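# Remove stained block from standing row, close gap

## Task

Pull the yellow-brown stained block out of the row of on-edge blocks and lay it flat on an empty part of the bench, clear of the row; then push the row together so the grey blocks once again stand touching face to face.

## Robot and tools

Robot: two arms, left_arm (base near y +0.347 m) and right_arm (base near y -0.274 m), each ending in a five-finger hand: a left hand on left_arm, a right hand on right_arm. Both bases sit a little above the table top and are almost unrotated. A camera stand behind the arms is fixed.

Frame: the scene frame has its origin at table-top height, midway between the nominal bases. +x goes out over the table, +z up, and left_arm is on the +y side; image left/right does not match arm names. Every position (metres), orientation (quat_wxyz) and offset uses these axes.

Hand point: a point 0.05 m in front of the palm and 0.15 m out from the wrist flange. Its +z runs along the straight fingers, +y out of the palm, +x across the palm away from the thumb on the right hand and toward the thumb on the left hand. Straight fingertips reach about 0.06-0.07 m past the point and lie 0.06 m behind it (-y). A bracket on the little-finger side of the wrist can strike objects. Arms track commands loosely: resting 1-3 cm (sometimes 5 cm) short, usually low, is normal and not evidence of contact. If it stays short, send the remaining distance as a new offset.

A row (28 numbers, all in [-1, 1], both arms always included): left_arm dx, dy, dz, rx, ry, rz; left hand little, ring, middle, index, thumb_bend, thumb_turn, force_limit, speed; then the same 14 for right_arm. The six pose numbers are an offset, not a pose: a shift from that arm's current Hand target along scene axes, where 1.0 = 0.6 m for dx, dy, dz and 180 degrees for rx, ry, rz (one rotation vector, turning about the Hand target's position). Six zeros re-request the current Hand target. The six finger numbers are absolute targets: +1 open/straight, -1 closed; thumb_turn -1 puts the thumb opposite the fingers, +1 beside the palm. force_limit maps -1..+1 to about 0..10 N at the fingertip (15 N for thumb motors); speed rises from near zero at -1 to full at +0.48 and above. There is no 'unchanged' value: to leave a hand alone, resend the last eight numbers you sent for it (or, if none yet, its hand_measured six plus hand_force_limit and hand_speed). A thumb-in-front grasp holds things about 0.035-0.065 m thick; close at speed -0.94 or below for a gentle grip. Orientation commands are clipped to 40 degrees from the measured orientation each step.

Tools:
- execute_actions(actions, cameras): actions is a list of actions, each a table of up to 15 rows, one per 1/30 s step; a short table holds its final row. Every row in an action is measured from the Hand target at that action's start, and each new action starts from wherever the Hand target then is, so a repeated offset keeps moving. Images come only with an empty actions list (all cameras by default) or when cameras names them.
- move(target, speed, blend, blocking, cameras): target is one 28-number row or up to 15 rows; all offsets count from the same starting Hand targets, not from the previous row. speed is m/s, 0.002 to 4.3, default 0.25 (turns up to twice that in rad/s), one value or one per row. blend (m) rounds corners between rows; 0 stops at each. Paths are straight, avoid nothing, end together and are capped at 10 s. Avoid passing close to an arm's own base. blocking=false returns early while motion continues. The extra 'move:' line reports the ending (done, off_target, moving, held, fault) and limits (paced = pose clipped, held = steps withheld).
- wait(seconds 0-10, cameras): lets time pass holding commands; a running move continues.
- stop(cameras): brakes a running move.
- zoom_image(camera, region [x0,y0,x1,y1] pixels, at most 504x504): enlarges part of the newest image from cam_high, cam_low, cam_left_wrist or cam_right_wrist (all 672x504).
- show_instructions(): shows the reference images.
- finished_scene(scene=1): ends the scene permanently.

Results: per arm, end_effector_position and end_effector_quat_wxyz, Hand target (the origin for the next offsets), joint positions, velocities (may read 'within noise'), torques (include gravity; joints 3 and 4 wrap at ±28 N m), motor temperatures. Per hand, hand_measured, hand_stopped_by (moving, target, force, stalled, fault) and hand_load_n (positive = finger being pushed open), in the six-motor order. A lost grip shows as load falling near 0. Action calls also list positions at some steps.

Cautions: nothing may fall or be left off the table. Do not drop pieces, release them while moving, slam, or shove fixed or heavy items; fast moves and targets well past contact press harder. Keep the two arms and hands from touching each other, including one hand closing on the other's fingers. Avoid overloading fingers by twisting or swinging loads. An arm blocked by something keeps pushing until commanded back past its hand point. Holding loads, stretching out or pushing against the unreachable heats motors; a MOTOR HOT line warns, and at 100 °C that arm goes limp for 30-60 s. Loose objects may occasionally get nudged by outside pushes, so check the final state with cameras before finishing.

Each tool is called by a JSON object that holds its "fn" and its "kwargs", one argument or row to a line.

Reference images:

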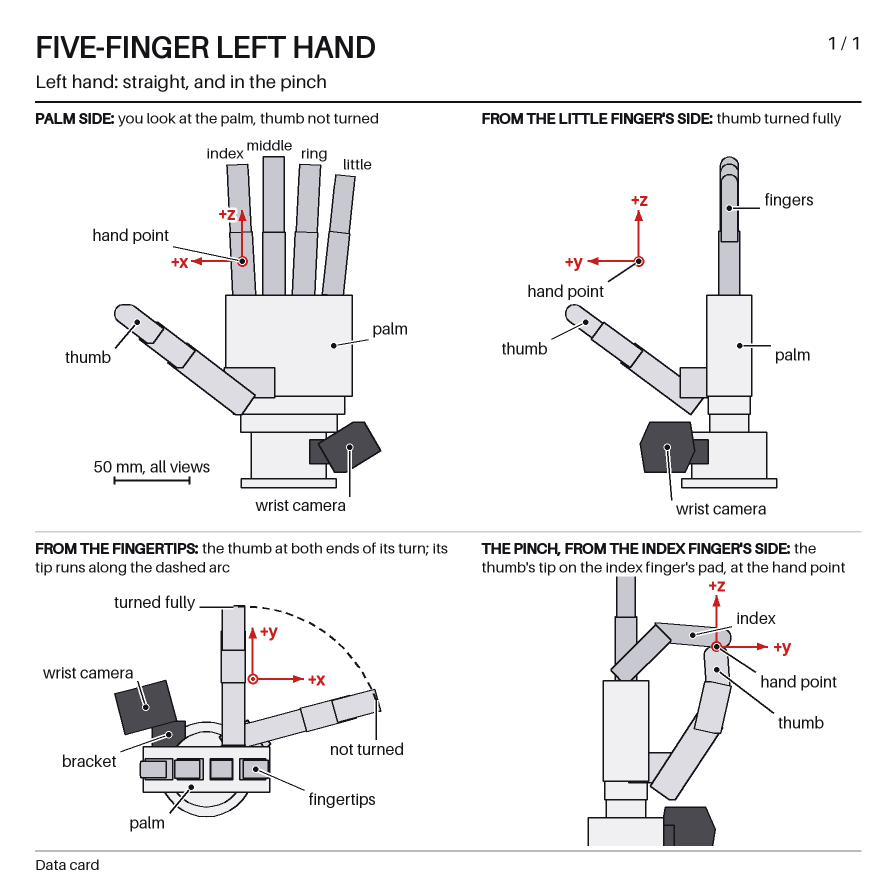

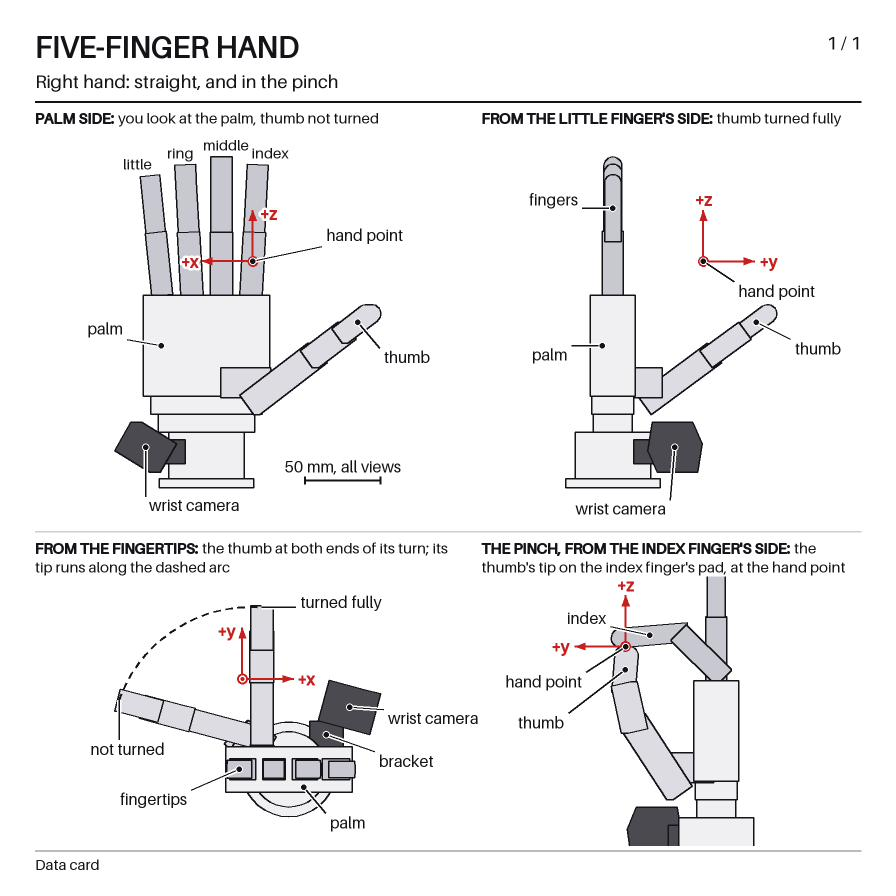

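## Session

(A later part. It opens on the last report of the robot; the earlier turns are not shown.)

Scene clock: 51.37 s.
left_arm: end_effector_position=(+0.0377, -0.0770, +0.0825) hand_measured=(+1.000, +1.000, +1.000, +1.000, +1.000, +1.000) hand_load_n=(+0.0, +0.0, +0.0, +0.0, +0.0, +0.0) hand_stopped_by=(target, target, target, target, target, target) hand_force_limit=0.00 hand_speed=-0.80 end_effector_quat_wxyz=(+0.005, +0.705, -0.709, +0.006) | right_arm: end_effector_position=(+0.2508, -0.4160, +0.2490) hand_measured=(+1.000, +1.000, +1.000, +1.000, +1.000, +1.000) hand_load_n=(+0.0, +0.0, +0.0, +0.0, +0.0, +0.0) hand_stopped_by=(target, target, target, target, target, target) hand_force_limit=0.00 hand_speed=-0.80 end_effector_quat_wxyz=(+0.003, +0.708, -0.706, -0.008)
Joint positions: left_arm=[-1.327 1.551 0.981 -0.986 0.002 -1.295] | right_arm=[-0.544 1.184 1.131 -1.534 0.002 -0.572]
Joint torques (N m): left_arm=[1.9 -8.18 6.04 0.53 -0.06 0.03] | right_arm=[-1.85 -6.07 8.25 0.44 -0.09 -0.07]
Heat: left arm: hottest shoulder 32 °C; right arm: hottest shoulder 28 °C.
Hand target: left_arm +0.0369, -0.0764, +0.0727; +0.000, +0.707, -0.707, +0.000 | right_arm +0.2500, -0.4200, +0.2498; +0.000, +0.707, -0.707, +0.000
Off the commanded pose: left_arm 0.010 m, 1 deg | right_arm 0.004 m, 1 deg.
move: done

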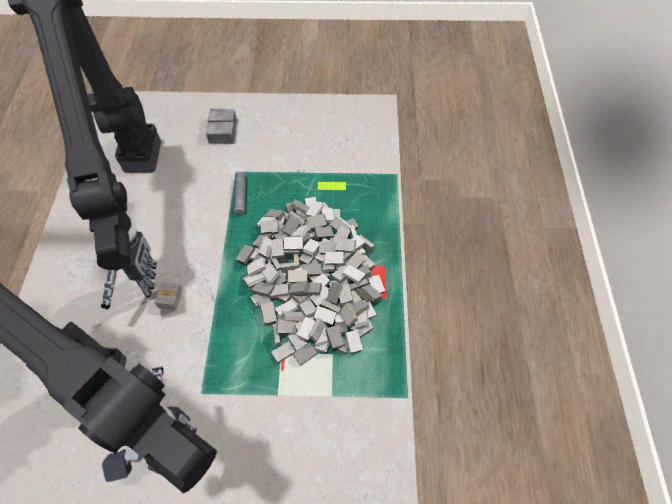

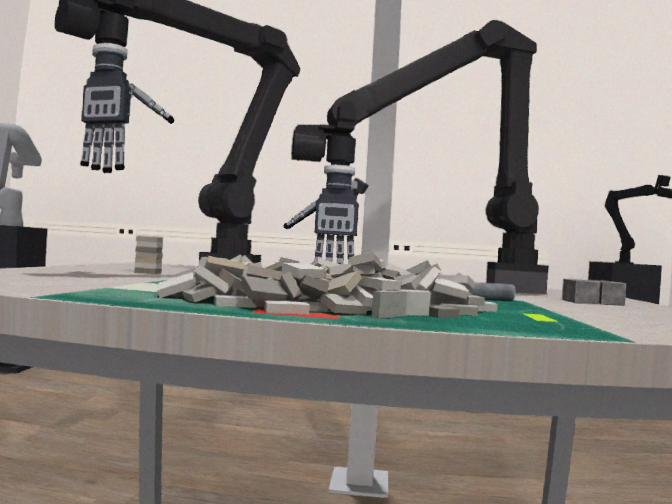

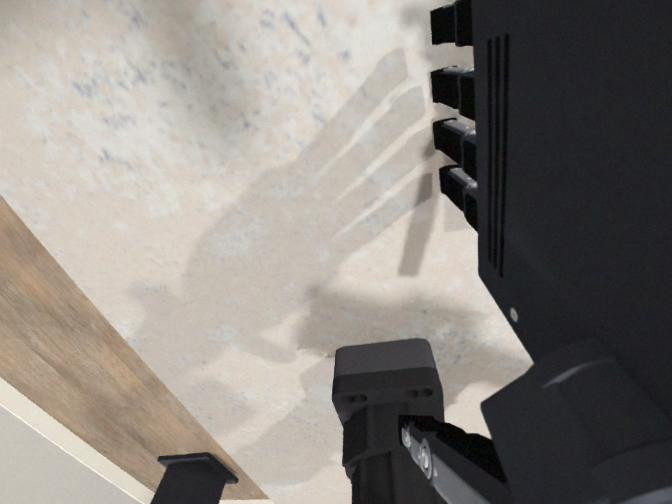

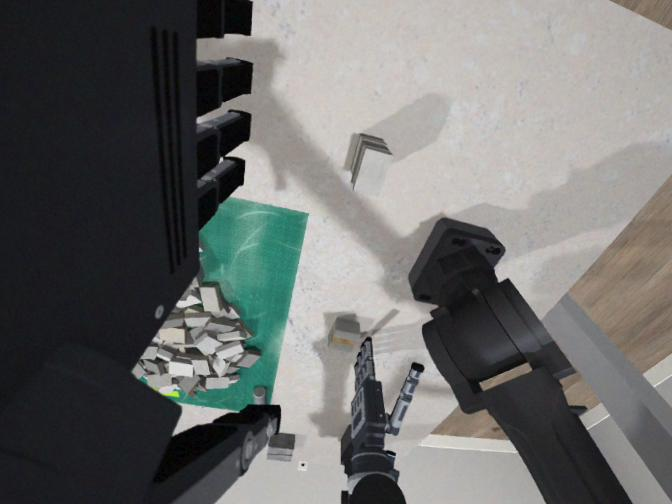

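{"fn": "move", "kwargs": {
  "target": [
    [0, -0.0017, 0.012, 0, 0, 0, 1, 1, 1, 1, 1, 1, 0, -0.8, 0, 0, 0, 0, 0, 0, 1, 1, 1, 1, 1, 1, 0, -0.8],
    [0.025, -0.0017, 0.012, 0, 0, 0, 1, 1, 1, 1, 1, 1, 0, -0.8, 0, 0, 0, 0, 0, 0, 1, 1, 1, 1, 1, 1, 0, -0.8]
  ],
  "speed": 0.06,
  "blend": [0.004, 0],
  "cameras": ["cam_high", "cam_right_wrist", "cam_left_wrist"]
}}

{"fn": "zoom_image", "kwargs": {
  "camera": "cam_high",
  "region": [120, 260, 200, 330]
}}

{"fn": "zoom_image", "kwargs": {
  "camera": "cam_right_wrist",
  "region": [310, 295, 400, 385]
}}

{"fn": "zoom_image", "kwargs": {
  "camera": "cam_left_wrist",
  "region": [400, 100, 500, 230]
}}

Scene clock: 55.70 s.
left_arm: end_effector_position=(+0.0481, -0.0740, +0.0824) hand_measured=(+1.000, +1.000, +1.000, +1.000, +1.000, +1.000) hand_load_n=(+0.0, +0.0, +0.0, +0.0, +0.0, +0.0) hand_stopped_by=(target, target, target, target, target, target) hand_force_limit=0.00 hand_speed=-0.80 end_effector_quat_wxyz=(+0.004, +0.710, -0.704, +0.005) | right_arm: end_effector_position=(+0.2508, -0.4160, +0.2490) hand_measured=(+1.000, +1.000, +1.000, +1.000, +1.000, +1.000) hand_load_n=(+0.0, +0.0, +0.0, +0.0, +0.0, +0.0) hand_stopped_by=(target, target, target, target, target, target) hand_force_limit=0.00 hand_speed=-0.80 end_effector_quat_wxyz=(+0.003, +0.708, -0.706, -0.008)
Joint positions: left_arm=[-1.301 1.551 0.981 -0.989 0.002 -1.283] | right_arm=[-0.544 1.184 1.131 -1.534 0.002 -0.572]
Joint torques (N m): left_arm=[2.37 -8.23 7.65 -0.17 -0.06 0.19] | right_arm=[-1.9 -6.07 8.31 0.4 -0.08 -0.05]
Heat: left arm: hottest shoulder 32 °C; right arm: hottest shoulder 28 °C.
Hand target: left_arm +0.0519, -0.0775, +0.0799; +0.000, +0.707, -0.707, +0.000 | right_arm +0.2500, -0.4200, +0.2498; +0.000, +0.707, -0.707, +0.000
Off the commanded pose: left_arm 0.006 m, 1 deg | right_arm 0.004 m, 1 deg.
move: done; blend cut to 0.0036 m at target 1
Images, in order (width x height): cam_high 672x504, cam_left_wrist 672x504, cam_right_wrist 672x504.

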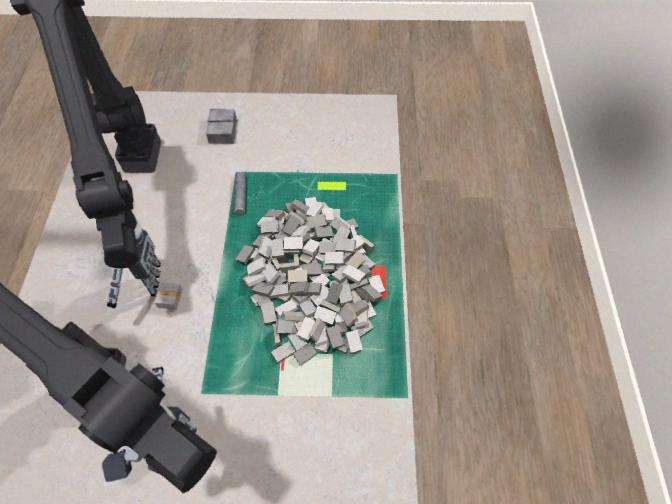

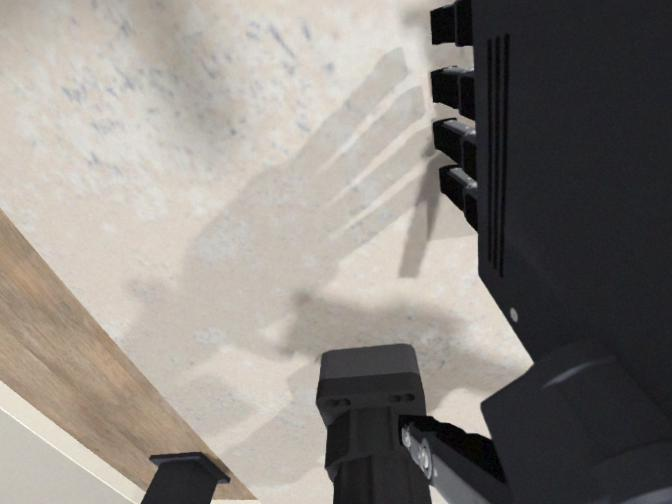

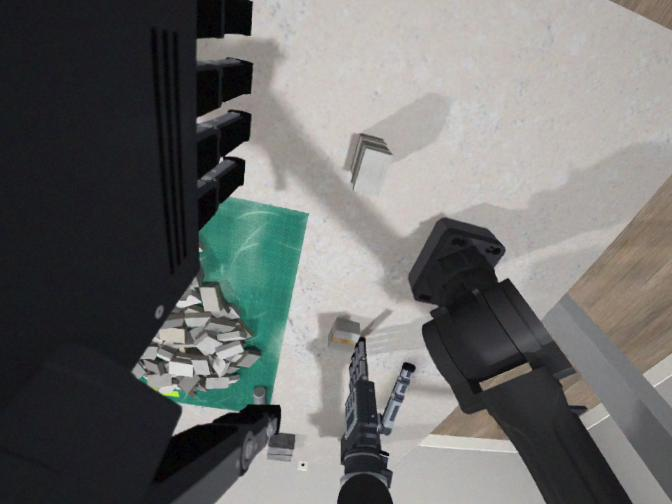

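Scaled by 6.300 from the camera's 672x504 image, which has a finer 960x720 frame.

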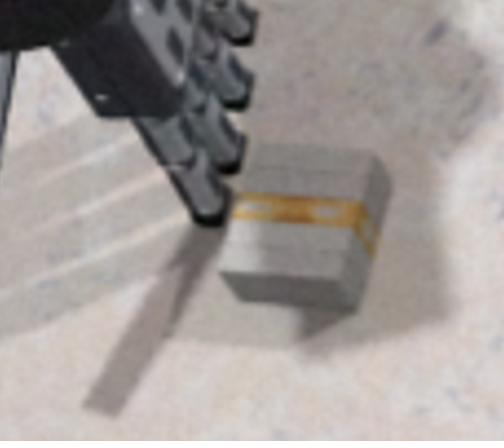

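Scaled by 5.600 from the camera's 672x504 image, which has a finer 960x720 frame.

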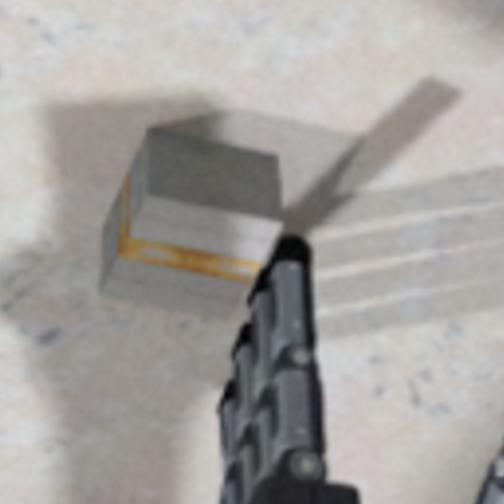

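Scaled by 3.877 from the camera's 672x504 image, which has a finer 960x720 frame.

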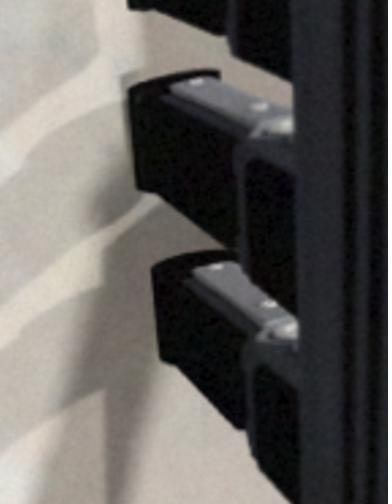

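{"fn": "move", "kwargs": {
  "target": [
    [0, -0.009, 0.02, 0, 0, 0, 1, 1, 1, 1, 1, 1, 0, -0.8, 0, 0, 0, 0, 0, 0, 1, 1, 1, 1, 1, 1, 0, -0.8],
    [0.033, -0.009, 0.02, 0, 0, 0, 1, 1, 1, 1, 1, 1, 0, -0.8, 0, 0, 0, 0, 0, 0, 1, 1, 1, 1, 1, 1, 0, -0.8]
  ],
  "speed": 0.06,
  "cameras": ["cam_high", "cam_right_wrist", "cam_left_wrist"]
}}

{"fn": "zoom_image", "kwargs": {
  "camera": "cam_high",
  "region": [120, 260, 200, 330]
}}

{"fn": "zoom_image", "kwargs": {
  "camera": "cam_right_wrist",
  "region": [310, 295, 400, 385]
}}

{"fn": "zoom_image", "kwargs": {
  "camera": "cam_left_wrist",
  "region": [400, 100, 500, 230]
}}

Scene clock: 59.53 s.
left_arm: end_effector_position=(+0.0610, -0.0690, +0.0873) hand_measured=(+1.000, +1.000, +1.000, +1.000, +1.000, +1.000) hand_load_n=(+0.0, +0.0, +0.0, -0.5, +0.0, +0.0) hand_stopped_by=(target, target, target, target, target, target) hand_force_limit=0.00 hand_speed=-0.80 end_effector_quat_wxyz=(-0.001, +0.708, -0.706, -0.006) | right_arm: end_effector_position=(+0.2508, -0.4160, +0.2490) hand_measured=(+1.000, +1.000, +1.000, +1.000, +1.000, +1.000) hand_load_n=(+0.0, +0.0, +0.0, +0.0, -0.5, +0.0) hand_stopped_by=(target, target, target, target, target, target) hand_force_limit=0.00 hand_speed=-0.80 end_effector_quat_wxyz=(+0.003, +0.708, -0.706, -0.008)
Joint positions: left_arm=[-1.266 1.558 1.005 -1.03 0.004 -1.24] | right_arm=[-0.544 1.184 1.131 -1.534 0.002 -0.572]
Joint torques (N m): left_arm=[2.55 -8 9.46 -0.23 -0.19 0.2] | right_arm=[-1.96 -6.95 8.5 0.32 -0.11 -0.05]
Heat: left arm: hottest shoulder 32 °C; right arm: hottest shoulder 28 °C.
Hand target: left_arm +0.0715, -0.0828, +0.0918; +0.000, +0.707, -0.707, +0.000 | right_arm +0.2500, -0.4200, +0.2498; +0.000, +0.707, -0.707, +0.000
Off the commanded pose: left_arm 0.018 m, 1 deg | right_arm 0.004 m, 1 deg.
move: off_target (left_arm)
Images, in order (width x height): cam_high 672x504, cam_left_wrist 672x504, cam_right_wrist 672x504.

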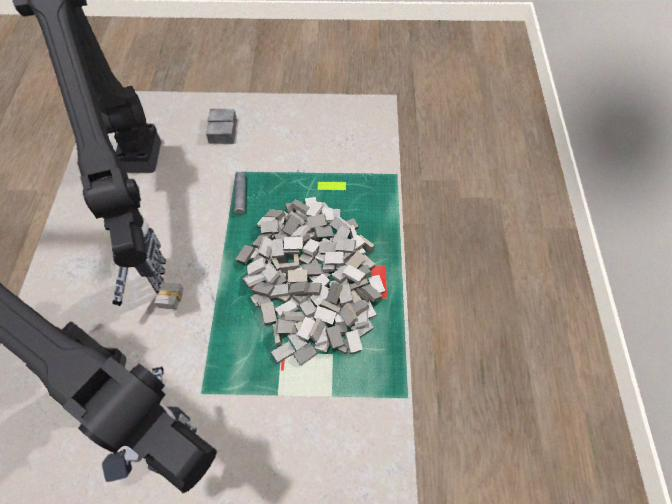

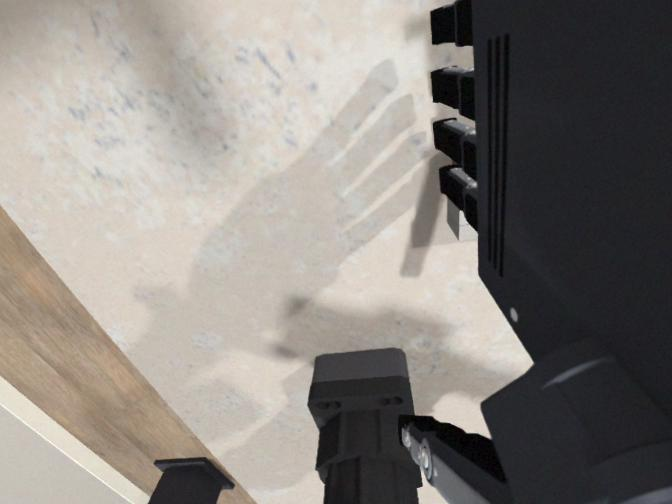

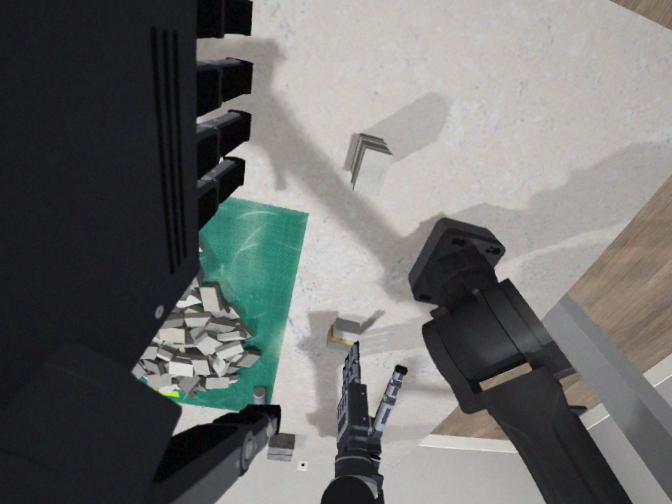

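Scaled by 6.300 from the camera's 672x504 image, which has a finer 960x720 frame.

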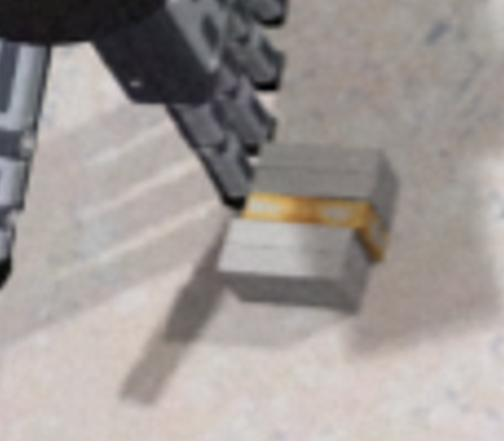

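Scaled by 5.600 from the camera's 672x504 image, which has a finer 960x720 frame.

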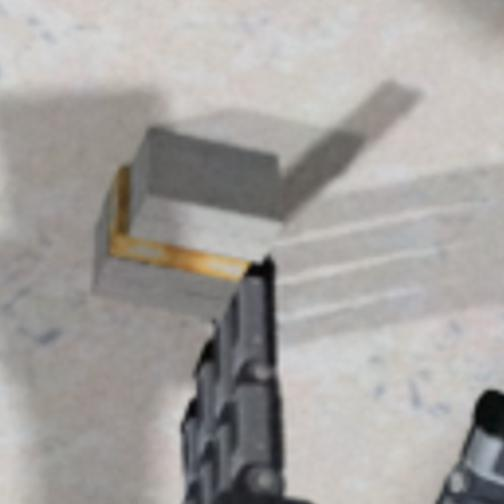

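Scaled by 3.877 from the camera's 672x504 image, which has a finer 960x720 frame.

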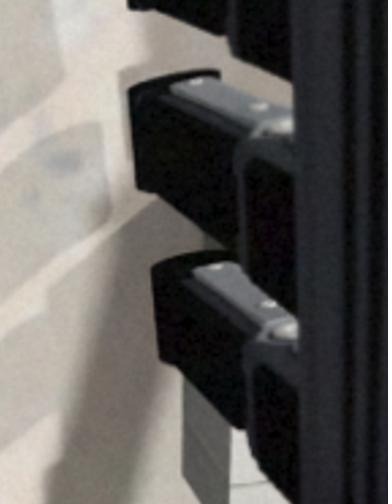

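{"fn": "move", "kwargs": {
  "target": [0.035, 0.002, 0, 0, 0, 0, 1, 1, 1, 1, 1, 1, 0, -0.8, 0, 0, 0, 0, 0, 0, 1, 1, 1, 1, 1, 1, 0, -0.8],
  "speed": 0.05,
  "cameras": ["cam_high", "cam_right_wrist", "cam_left_wrist"]
}}

{"fn": "zoom_image", "kwargs": {
  "camera": "cam_high",
  "region": [120, 260, 200, 330]
}}

{"fn": "zoom_image", "kwargs": {
  "camera": "cam_right_wrist",
  "region": [310, 295, 400, 385]
}}

{"fn": "zoom_image", "kwargs": {
  "camera": "cam_left_wrist",
  "region": [400, 100, 500, 230]
}}

Scene clock: 62.17 s.
left_arm: end_effector_position=(+0.0798, -0.0678, +0.0877) hand_measured=(+1.000, +1.000, +1.000, +1.000, +1.000, +1.000) hand_load_n=(+0.0, +0.0, +0.0, -1.0, +0.0, +0.0) hand_stopped_by=(target, target, target, target, target, target) hand_force_limit=0.00 hand_speed=-0.80 end_effector_quat_wxyz=(+0.000, +0.707, -0.707, -0.007) | right_arm: end_effector_position=(+0.2508, -0.4160, +0.2490) hand_measured=(+1.000, +1.000, +1.000, +1.000, +1.000, +1.000) hand_load_n=(+0.0, +0.0, +0.0, +0.0, -0.5, +0.0) hand_stopped_by=(target, target, target, target, target, target) hand_force_limit=0.00 hand_speed=-0.80 end_effector_quat_wxyz=(+0.003, +0.708, -0.706, -0.008)
Joint positions: left_arm=[-1.221 1.572 1.022 -1.035 0.006 -1.192] | right_arm=[-0.544 1.184 1.131 -1.534 0.002 -0.572]
Joint torques (N m): left_arm=[2.96 -8 9.54 -0.18 -0.23 0.15] | right_arm=[-1.9 -6.71 8.34 0.42 -0.08 -0.06]
Heat: left arm: hottest shoulder 32 °C; right arm: hottest shoulder 28 °C.
Hand target: left_arm +0.0926, -0.0817, +0.0919; +0.000, +0.707, -0.707, +0.000 | right_arm +0.2500, -0.4200, +0.2498; +0.000, +0.707, -0.707, +0.000
Off the commanded pose: left_arm 0.019 m, 1 deg | right_arm 0.004 m, 1 deg.
move: off_target (left_arm)
Images, in order (width x height): cam_high 672x504, cam_left_wrist 672x504, cam_right_wrist 672x504.

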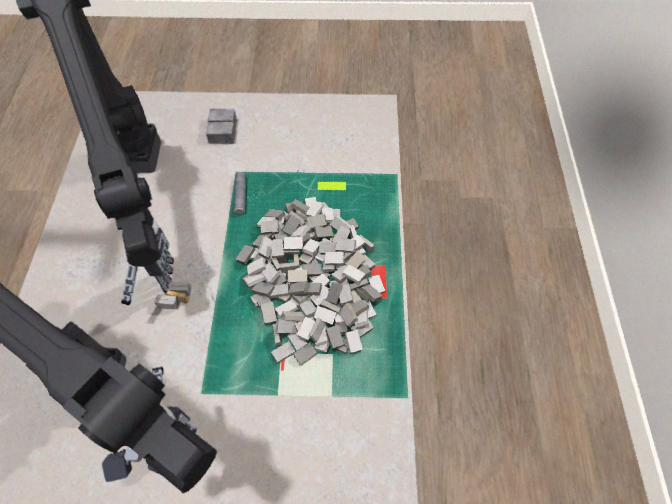

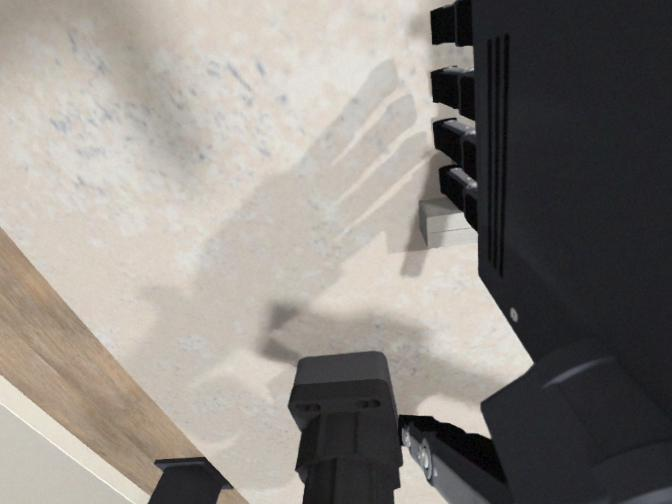

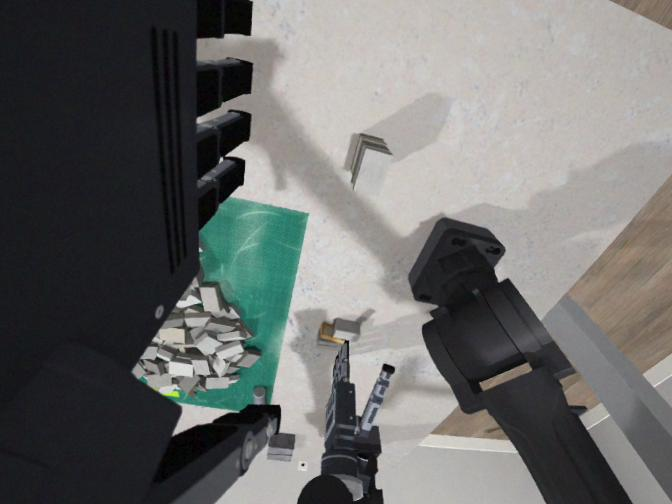

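Scaled by 6.300 from the camera's 672x504 image, which has a finer 960x720 frame.

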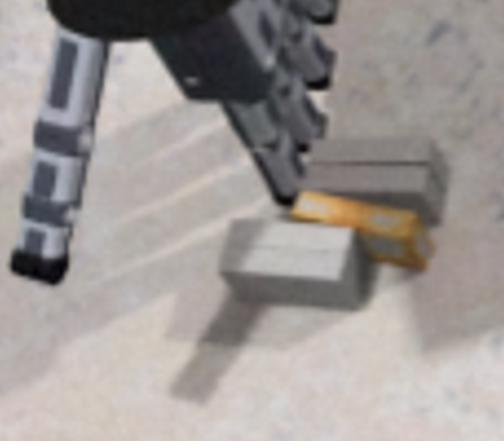

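Scaled by 5.600 from the camera's 672x504 image, which has a finer 960x720 frame.

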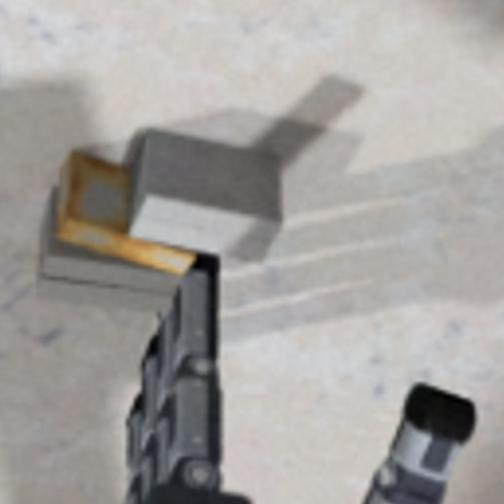

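Scaled by 3.877 from the camera's 672x504 image, which has a finer 960x720 frame.

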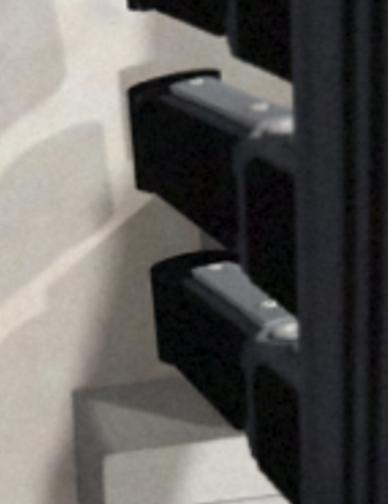

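{"fn": "move", "kwargs": {
  "target": [0.0667, 0.003, 0, 0, 0, 0, 1, 1, 1, 1, 1, 1, 0, -0.8, 0, 0, 0, 0, 0, 0, 1, 1, 1, 1, 1, 1, 0, -0.8],
  "speed": 0.05,
  "cameras": ["cam_high", "cam_right_wrist", "cam_left_wrist"]
}}

{"fn": "zoom_image", "kwargs": {
  "camera": "cam_high",
  "region": [130, 255, 220, 325]
}}

{"fn": "zoom_image", "kwargs": {
  "camera": "cam_right_wrist",
  "region": [290, 295, 390, 385]
}}

{"fn": "zoom_image", "kwargs": {
  "camera": "cam_left_wrist",
  "region": [370, 100, 500, 260]
}}

Scene clock: 64.50 s.
left_arm: end_effector_position=(+0.1191, -0.0673, +0.0881) hand_measured=(+1.000, +1.000, +1.000, +1.000, +1.000, +1.000) hand_load_n=(+0.0, +0.0, +0.0, -1.0, +0.0, +0.0) hand_stopped_by=(target, target, target, target, target, target) hand_force_limit=0.00 hand_speed=-0.80 end_effector_quat_wxyz=(+0.001, +0.707, -0.707, -0.007) | right_arm: end_effector_position=(+0.2508, -0.4160, +0.2490) hand_measured=(+1.000, +1.000, +1.000, +1.000, +1.000, +1.000) hand_load_n=(+0.0, +0.0, +0.0, +0.0, +0.0, +0.0) hand_stopped_by=(target, target, target, target, target, target) hand_force_limit=0.00 hand_speed=-0.80 end_effector_quat_wxyz=(+0.003, +0.708, -0.706, -0.008)
Joint positions: left_arm=[-1.135 1.607 1.067 -1.044 0.006 -1.108] | right_arm=[-0.544 1.184 1.131 -1.534 0.002 -0.572]
Joint torques (N m): left_arm=[2.67 -8.94 9.59 -0.2 -0.18 0.21] | right_arm=[-2.08 -6.48 8.27 0.36 -0.12 -0.02]
Heat: left arm: hottest shoulder 32 °C; right arm: hottest shoulder 28 °C.
Hand target: left_arm +0.1326, -0.0800, +0.0919; +0.000, +0.707, -0.707, +0.000 | right_arm +0.2500, -0.4200, +0.2498; +0.000, +0.707, -0.707, +0.000
Off the commanded pose: left_arm 0.019 m, 1 deg | right_arm 0.004 m, 1 deg.
move: off_target (left_arm)
Images, in order (width x height): cam_high 672x504, cam_left_wrist 672x504, cam_right_wrist 672x504.

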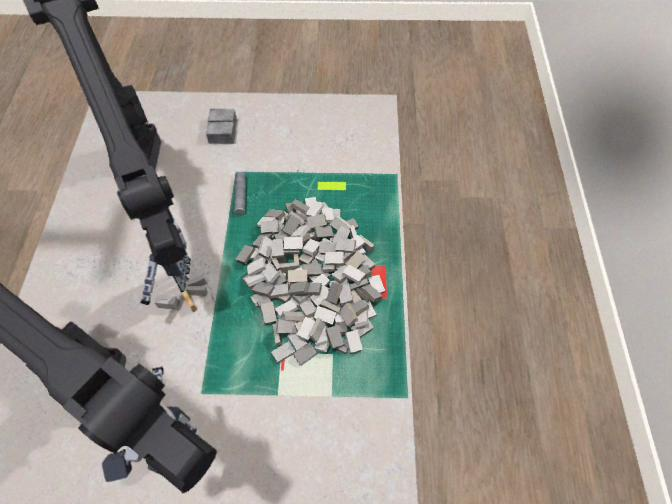

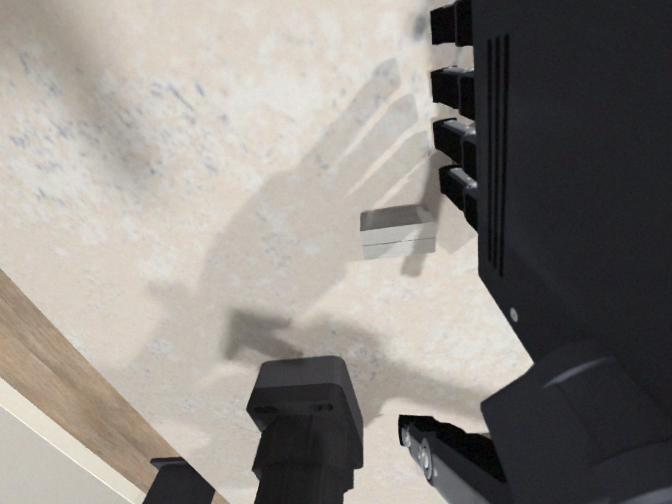

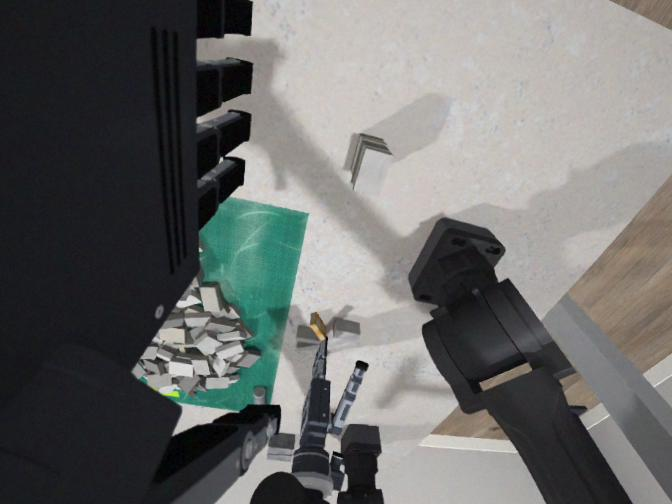

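Scaled by 5.600 from the camera's 672x504 image, which has a finer 960x720 frame.

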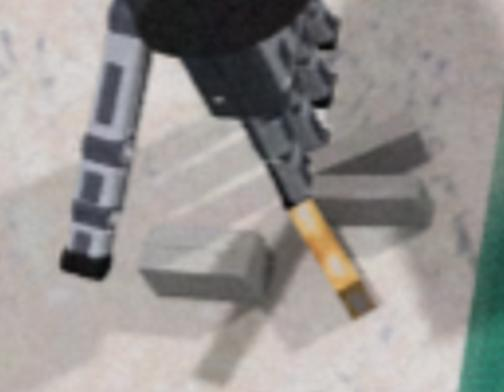

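Scaled by 5.040 from the camera's 672x504 image, which has a finer 960x720 frame.

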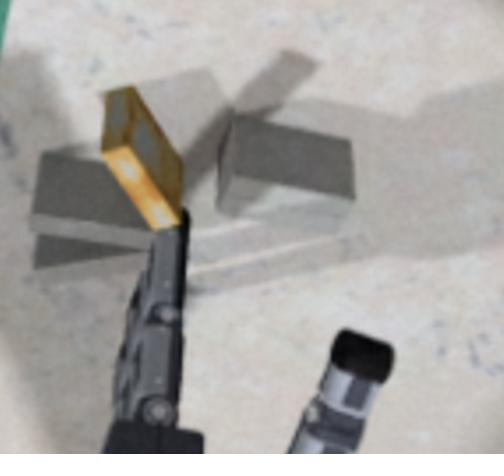

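Scaled by 3.150 from the camera's 672x504 image, which has a finer 960x720 frame.

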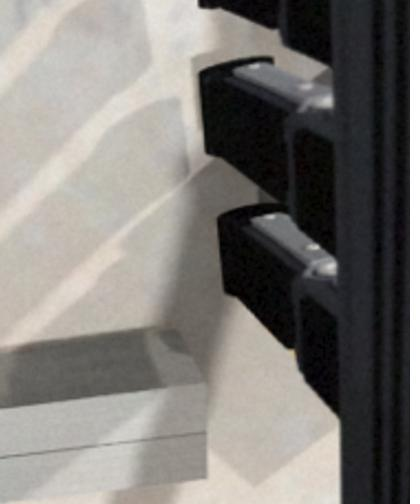

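{"fn": "move", "kwargs": {
  "target": [
    [-0.0243, 0.0033, 0.005, 0, 0, 0, 1, 1, 1, 1, 1, 1, 0, -0.8, 0, 0, 0, 0, 0, 0, 1, 1, 1, 1, 1, 1, 0, -0.8],
    [-0.0243, 0.0083, 0.1217, 0, 0, 0, 1, 1, 1, 1, 1, 1, 0, -0.8, 0, 0, 0, 0, 0, 0, 1, 1, 1, 1, 1, 1, 0, -0.8],
    [0.1207, 0.03, 0.1217, 0, 0, 0, 1, 1, 1, 1, 1, 1, 0, -0.8, 0, 0, 0, 0, 0, 0, 1, 1, 1, 1, 1, 1, 0, -0.8]
  ],
  "speed": 0.12,
  "blend": [0.003, 0.02, 0],
  "cameras": ["cam_high", "cam_right_wrist", "cam_left_wrist"]
}}

{"fn": "zoom_image", "kwargs": {
  "camera": "cam_high",
  "region": [140, 255, 230, 325]
}}

{"fn": "zoom_image", "kwargs": {
  "camera": "cam_right_wrist",
  "region": [280, 295, 380, 385]
}}

{"fn": "zoom_image", "kwargs": {
  "camera": "cam_left_wrist",
  "region": [340, 90, 500, 270]
}}

Scene clock: 69.40 s.
left_arm: end_effector_position=(+0.1949, -0.0505, +0.1581) hand_measured=(+1.000, +1.000, +1.000, +1.000, +1.000, +1.000) hand_load_n=(+0.0, +0.5, +0.0, +0.0, +0.0, +0.5) hand_stopped_by=(target, target, target, target, target, target) hand_force_limit=0.00 hand_speed=-0.80 end_effector_quat_wxyz=(-0.002, +0.711, -0.703, -0.007) | right_arm: end_effector_position=(+0.2508, -0.4160, +0.2490) hand_measured=(+1.000, +1.000, +1.000, +1.000, +1.000, +1.000) hand_load_n=(+0.0, +0.0, +0.0, +0.0, -0.5, +0.0) hand_stopped_by=(target, target, target, target, target, target) hand_force_limit=0.00 hand_speed=-0.80 end_effector_quat_wxyz=(+0.003, +0.708, -0.706, -0.008)
Joint positions: left_arm=[-0.97 1.587 1.245 -1.244 -0.001 -0.954] | right_arm=[-0.544 1.184 1.131 -1.534 0.002 -0.572]
Joint torques (N m): left_arm=[2.37 -9.47 10.32 -0.23 0.03 0.21] | right_arm=[-1.73 -6.77 8.32 0.38 -0.15 -0.09]
Heat: left arm: hottest shoulder 32 °C; right arm: hottest shoulder 28 °C.
Hand target: left_arm +0.2051, -0.0619, +0.1648; +0.000, +0.707, -0.707, +0.000 | right_arm +0.2500, -0.4200, +0.2498; +0.000, +0.707, -0.707, +0.000
Off the commanded pose: left_arm 0.017 m, 1 deg | right_arm 0.004 m, 1 deg.
move: off_target (left_arm)
Images, in order (width x height): cam_high 672x504, cam_left_wrist 672x504, cam_right_wrist 672x504.

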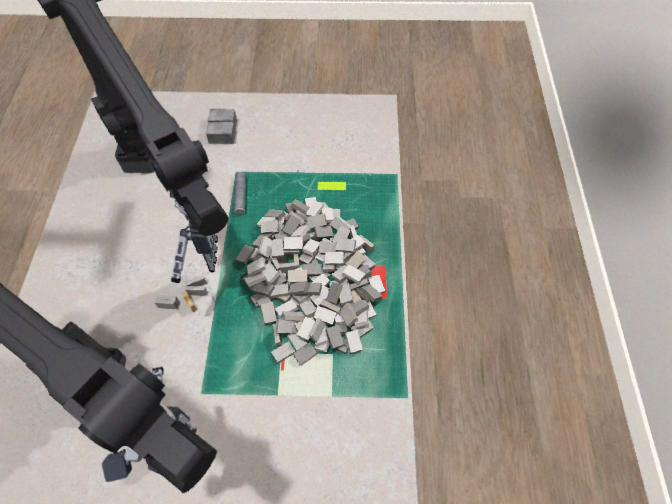

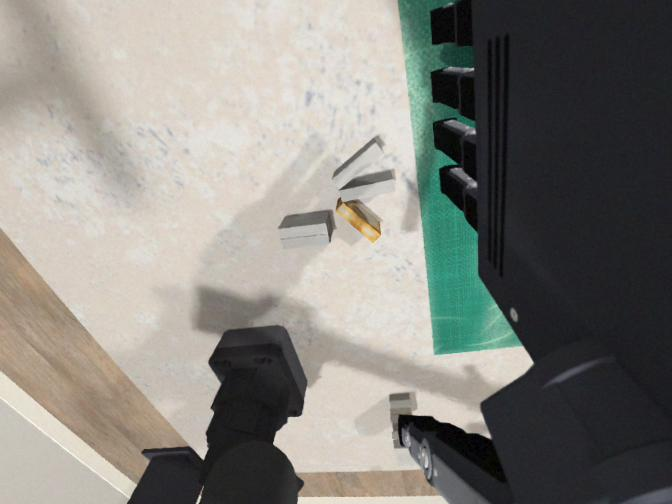

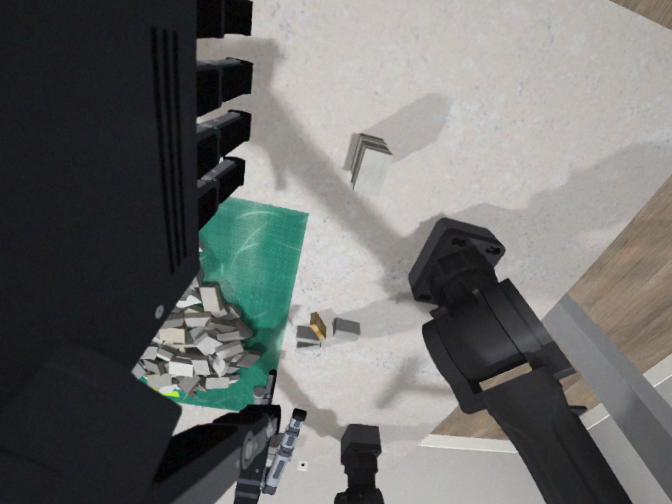

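Scaled by 5.600 from the camera's 672x504 image, which has a finer 960x720 frame.

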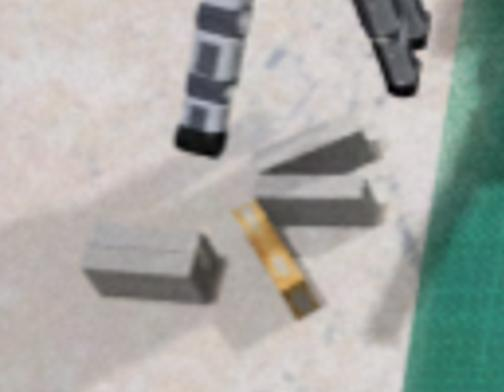

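Scaled by 5.040 from the camera's 672x504 image, which has a finer 960x720 frame.

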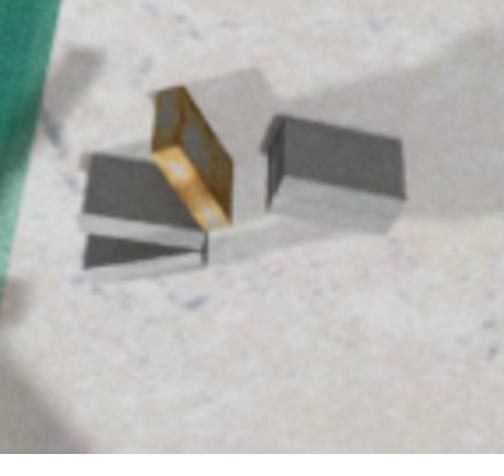

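Scaled by 2.800 from the camera's 672x504 image, which has a finer 960x720 frame.

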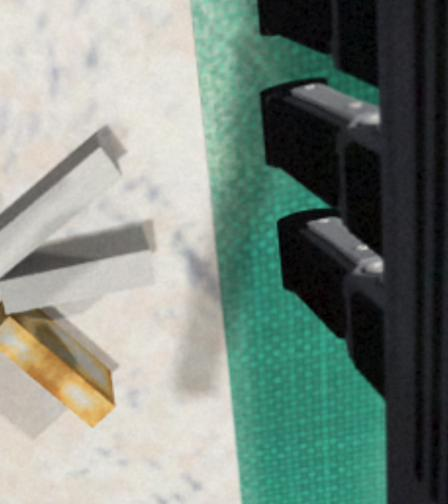

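{"fn": "move", "kwargs": {
  "target": [-0.08, 0.0817, -0.005, 0, 0, 0, 1, 1, 1, 1, 1, 1, 0, -0.8, 0, 0, 0, 0, 0, 0, 1, 1, 1, 1, 1, 1, 0, -0.8],
  "speed": 0.15
}}

Scene clock: 76.87 s.
left_arm: end_effector_position=(+0.1594, -0.0102, +0.1586) hand_measured=(+1.000, +1.000, +1.000, +1.000, +1.000, +1.000) hand_load_n=(+0.0, +0.0, +0.0, +0.0, +0.0, +0.0) hand_stopped_by=(target, target, target, target, target, target) hand_force_limit=0.00 hand_speed=-0.80 end_effector_quat_wxyz=(-0.002, +0.706, -0.708, -0.009) | right_arm: end_effector_position=(+0.2508, -0.4160, +0.2490) hand_measured=(+1.000, +1.000, +1.000, +1.000, +1.000, +1.000) hand_load_n=(+0.0, +0.0, +0.0, +0.0, +0.0, +0.0) hand_stopped_by=(target, target, target, target, target, target) hand_force_limit=0.00 hand_speed=-0.80 end_effector_quat_wxyz=(+0.003, +0.708, -0.706, -0.008)
Joint positions: left_arm=[-0.983 1.457 1.099 -1.231 -0.001 -0.953] | right_arm=[-0.544 1.184 1.131 -1.534 0.002 -0.572]
Joint torques (N m): left_arm=[1.44 -10.34 6.63 0.39 0.05 0] | right_arm=[-1.32 -6.36 8.42 0.51 -0.04 -0.05]
Heat: left arm: hottest shoulder 32 °C; right arm: hottest shoulder 28 °C.
Hand target: left_arm +0.1571, -0.0129, +0.1619; +0.000, +0.707, -0.707, +0.000 | right_arm +0.2500, -0.4200, +0.2498; +0.000, +0.707, -0.707, +0.000
Off the commanded pose: left_arm 0.005 m, 1 deg | right_arm 0.004 m, 1 deg.
move: done

{"fn": "move", "kwargs": {
  "target": [0.008, -0.002, -0.1423, 0, 0, 0, 1, 1, 1, 1, 1, 1, 0, -0.8, 0, 0, 0, 0, 0, 0, 1, 1, 1, 1, 1, 1, 0, -0.8],
  "speed": 0.12,
  "cameras": ["cam_high", "cam_right_wrist", "cam_left_wrist"]
}}

{"fn": "zoom_image", "kwargs": {
  "camera": "cam_high",
  "region": [140, 245, 230, 315]
}}

{"fn": "zoom_image", "kwargs": {
  "camera": "cam_left_wrist",
  "region": [340, 90, 500, 270]
}}

Scene clock: 78.67 s.
left_arm: end_effector_position=(+0.1619, -0.0137, +0.0840) hand_measured=(+1.000, +1.000, +1.000, +1.000, +1.000, +1.000) hand_load_n=(+0.0, +0.0, +0.0, +0.0, +0.0, +0.0) hand_stopped_by=(target, target, target, target, target, target) hand_force_limit=0.00 hand_speed=-0.80 end_effector_quat_wxyz=(+0.000, +0.706, -0.708, +0.005) | right_arm: end_effector_position=(+0.2508, -0.4160, +0.2490) hand_measured=(+1.000, +1.000, +1.000, +1.000, +1.000, +1.000) hand_load_n=(+0.0, +0.0, +0.0, +0.0, +0.0, +0.0) hand_stopped_by=(target, target, target, target, target, target) hand_force_limit=0.00 hand_speed=-0.80 end_effector_quat_wxyz=(+0.003, +0.708, -0.706, -0.008)
Joint positions: left_arm=[-0.983 1.541 0.975 -0.995 -0.001 -0.953] | right_arm=[-0.544 1.184 1.131 -1.534 0.002 -0.572]
Joint torques (N m): left_arm=[2.26 -8.06 6.11 0.35 0.04 0.1] | right_arm=[-2.14 -6.18 8.34 0.62 -0.11 -0.08]
Heat: left arm: hottest shoulder 32 °C; right arm: hottest shoulder 28 °C.
Hand target: left_arm +0.1619, -0.0141, +0.0765; +0.000, +0.707, -0.707, +0.000 | right_arm +0.2500, -0.4200, +0.2498; +0.000, +0.707, -0.707, +0.000
Off the commanded pose: left_arm 0.007 m, 1 deg | right_arm 0.004 m, 1 deg.
move: done
Images, in order (width x height): cam_high 672x504, cam_left_wrist 672x504, cam_right_wrist 672x504.

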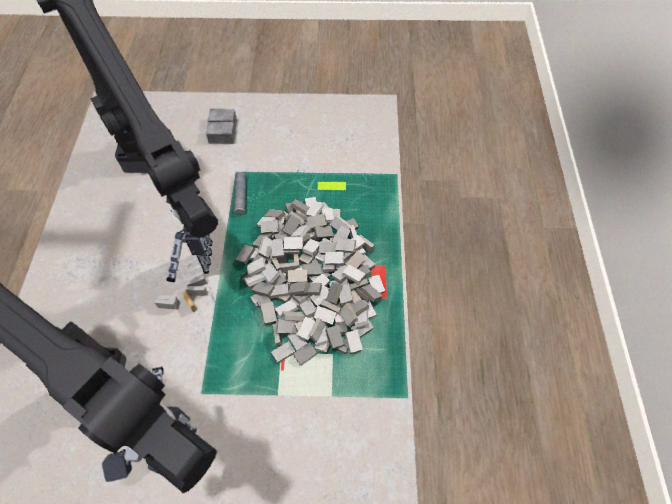

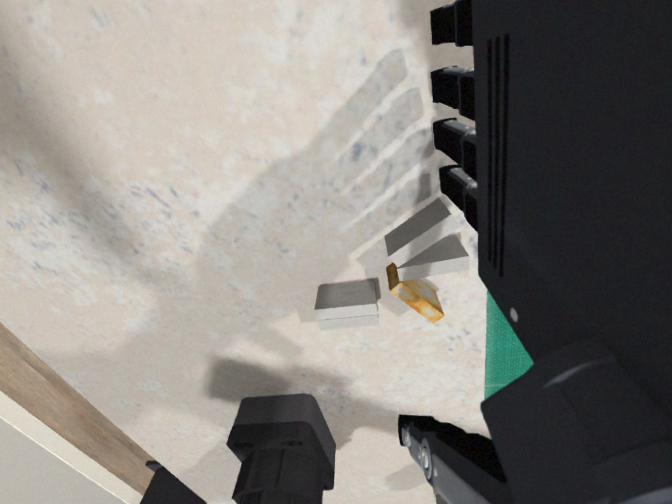

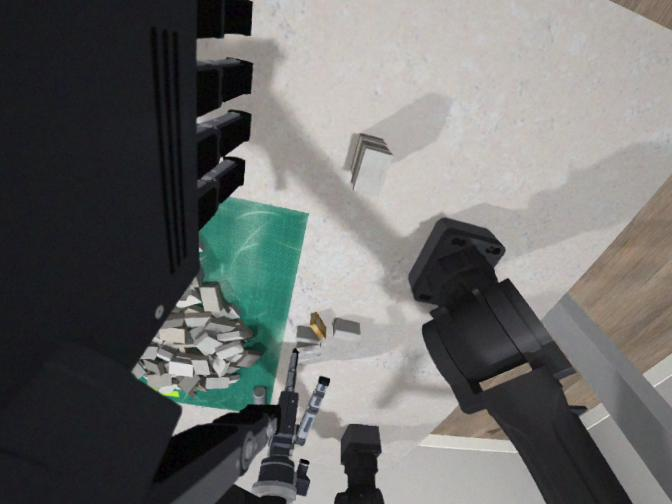

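Scaled by 5.600 from the camera's 672x504 image, which has a finer 960x720 frame.

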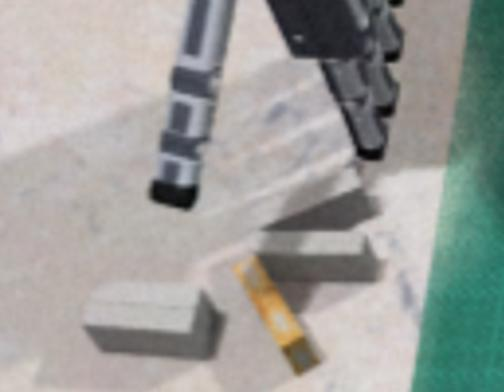

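Scaled by 2.800 from the camera's 672x504 image, which has a finer 960x720 frame.

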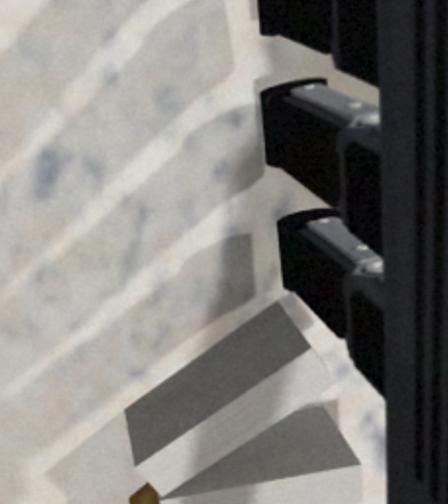

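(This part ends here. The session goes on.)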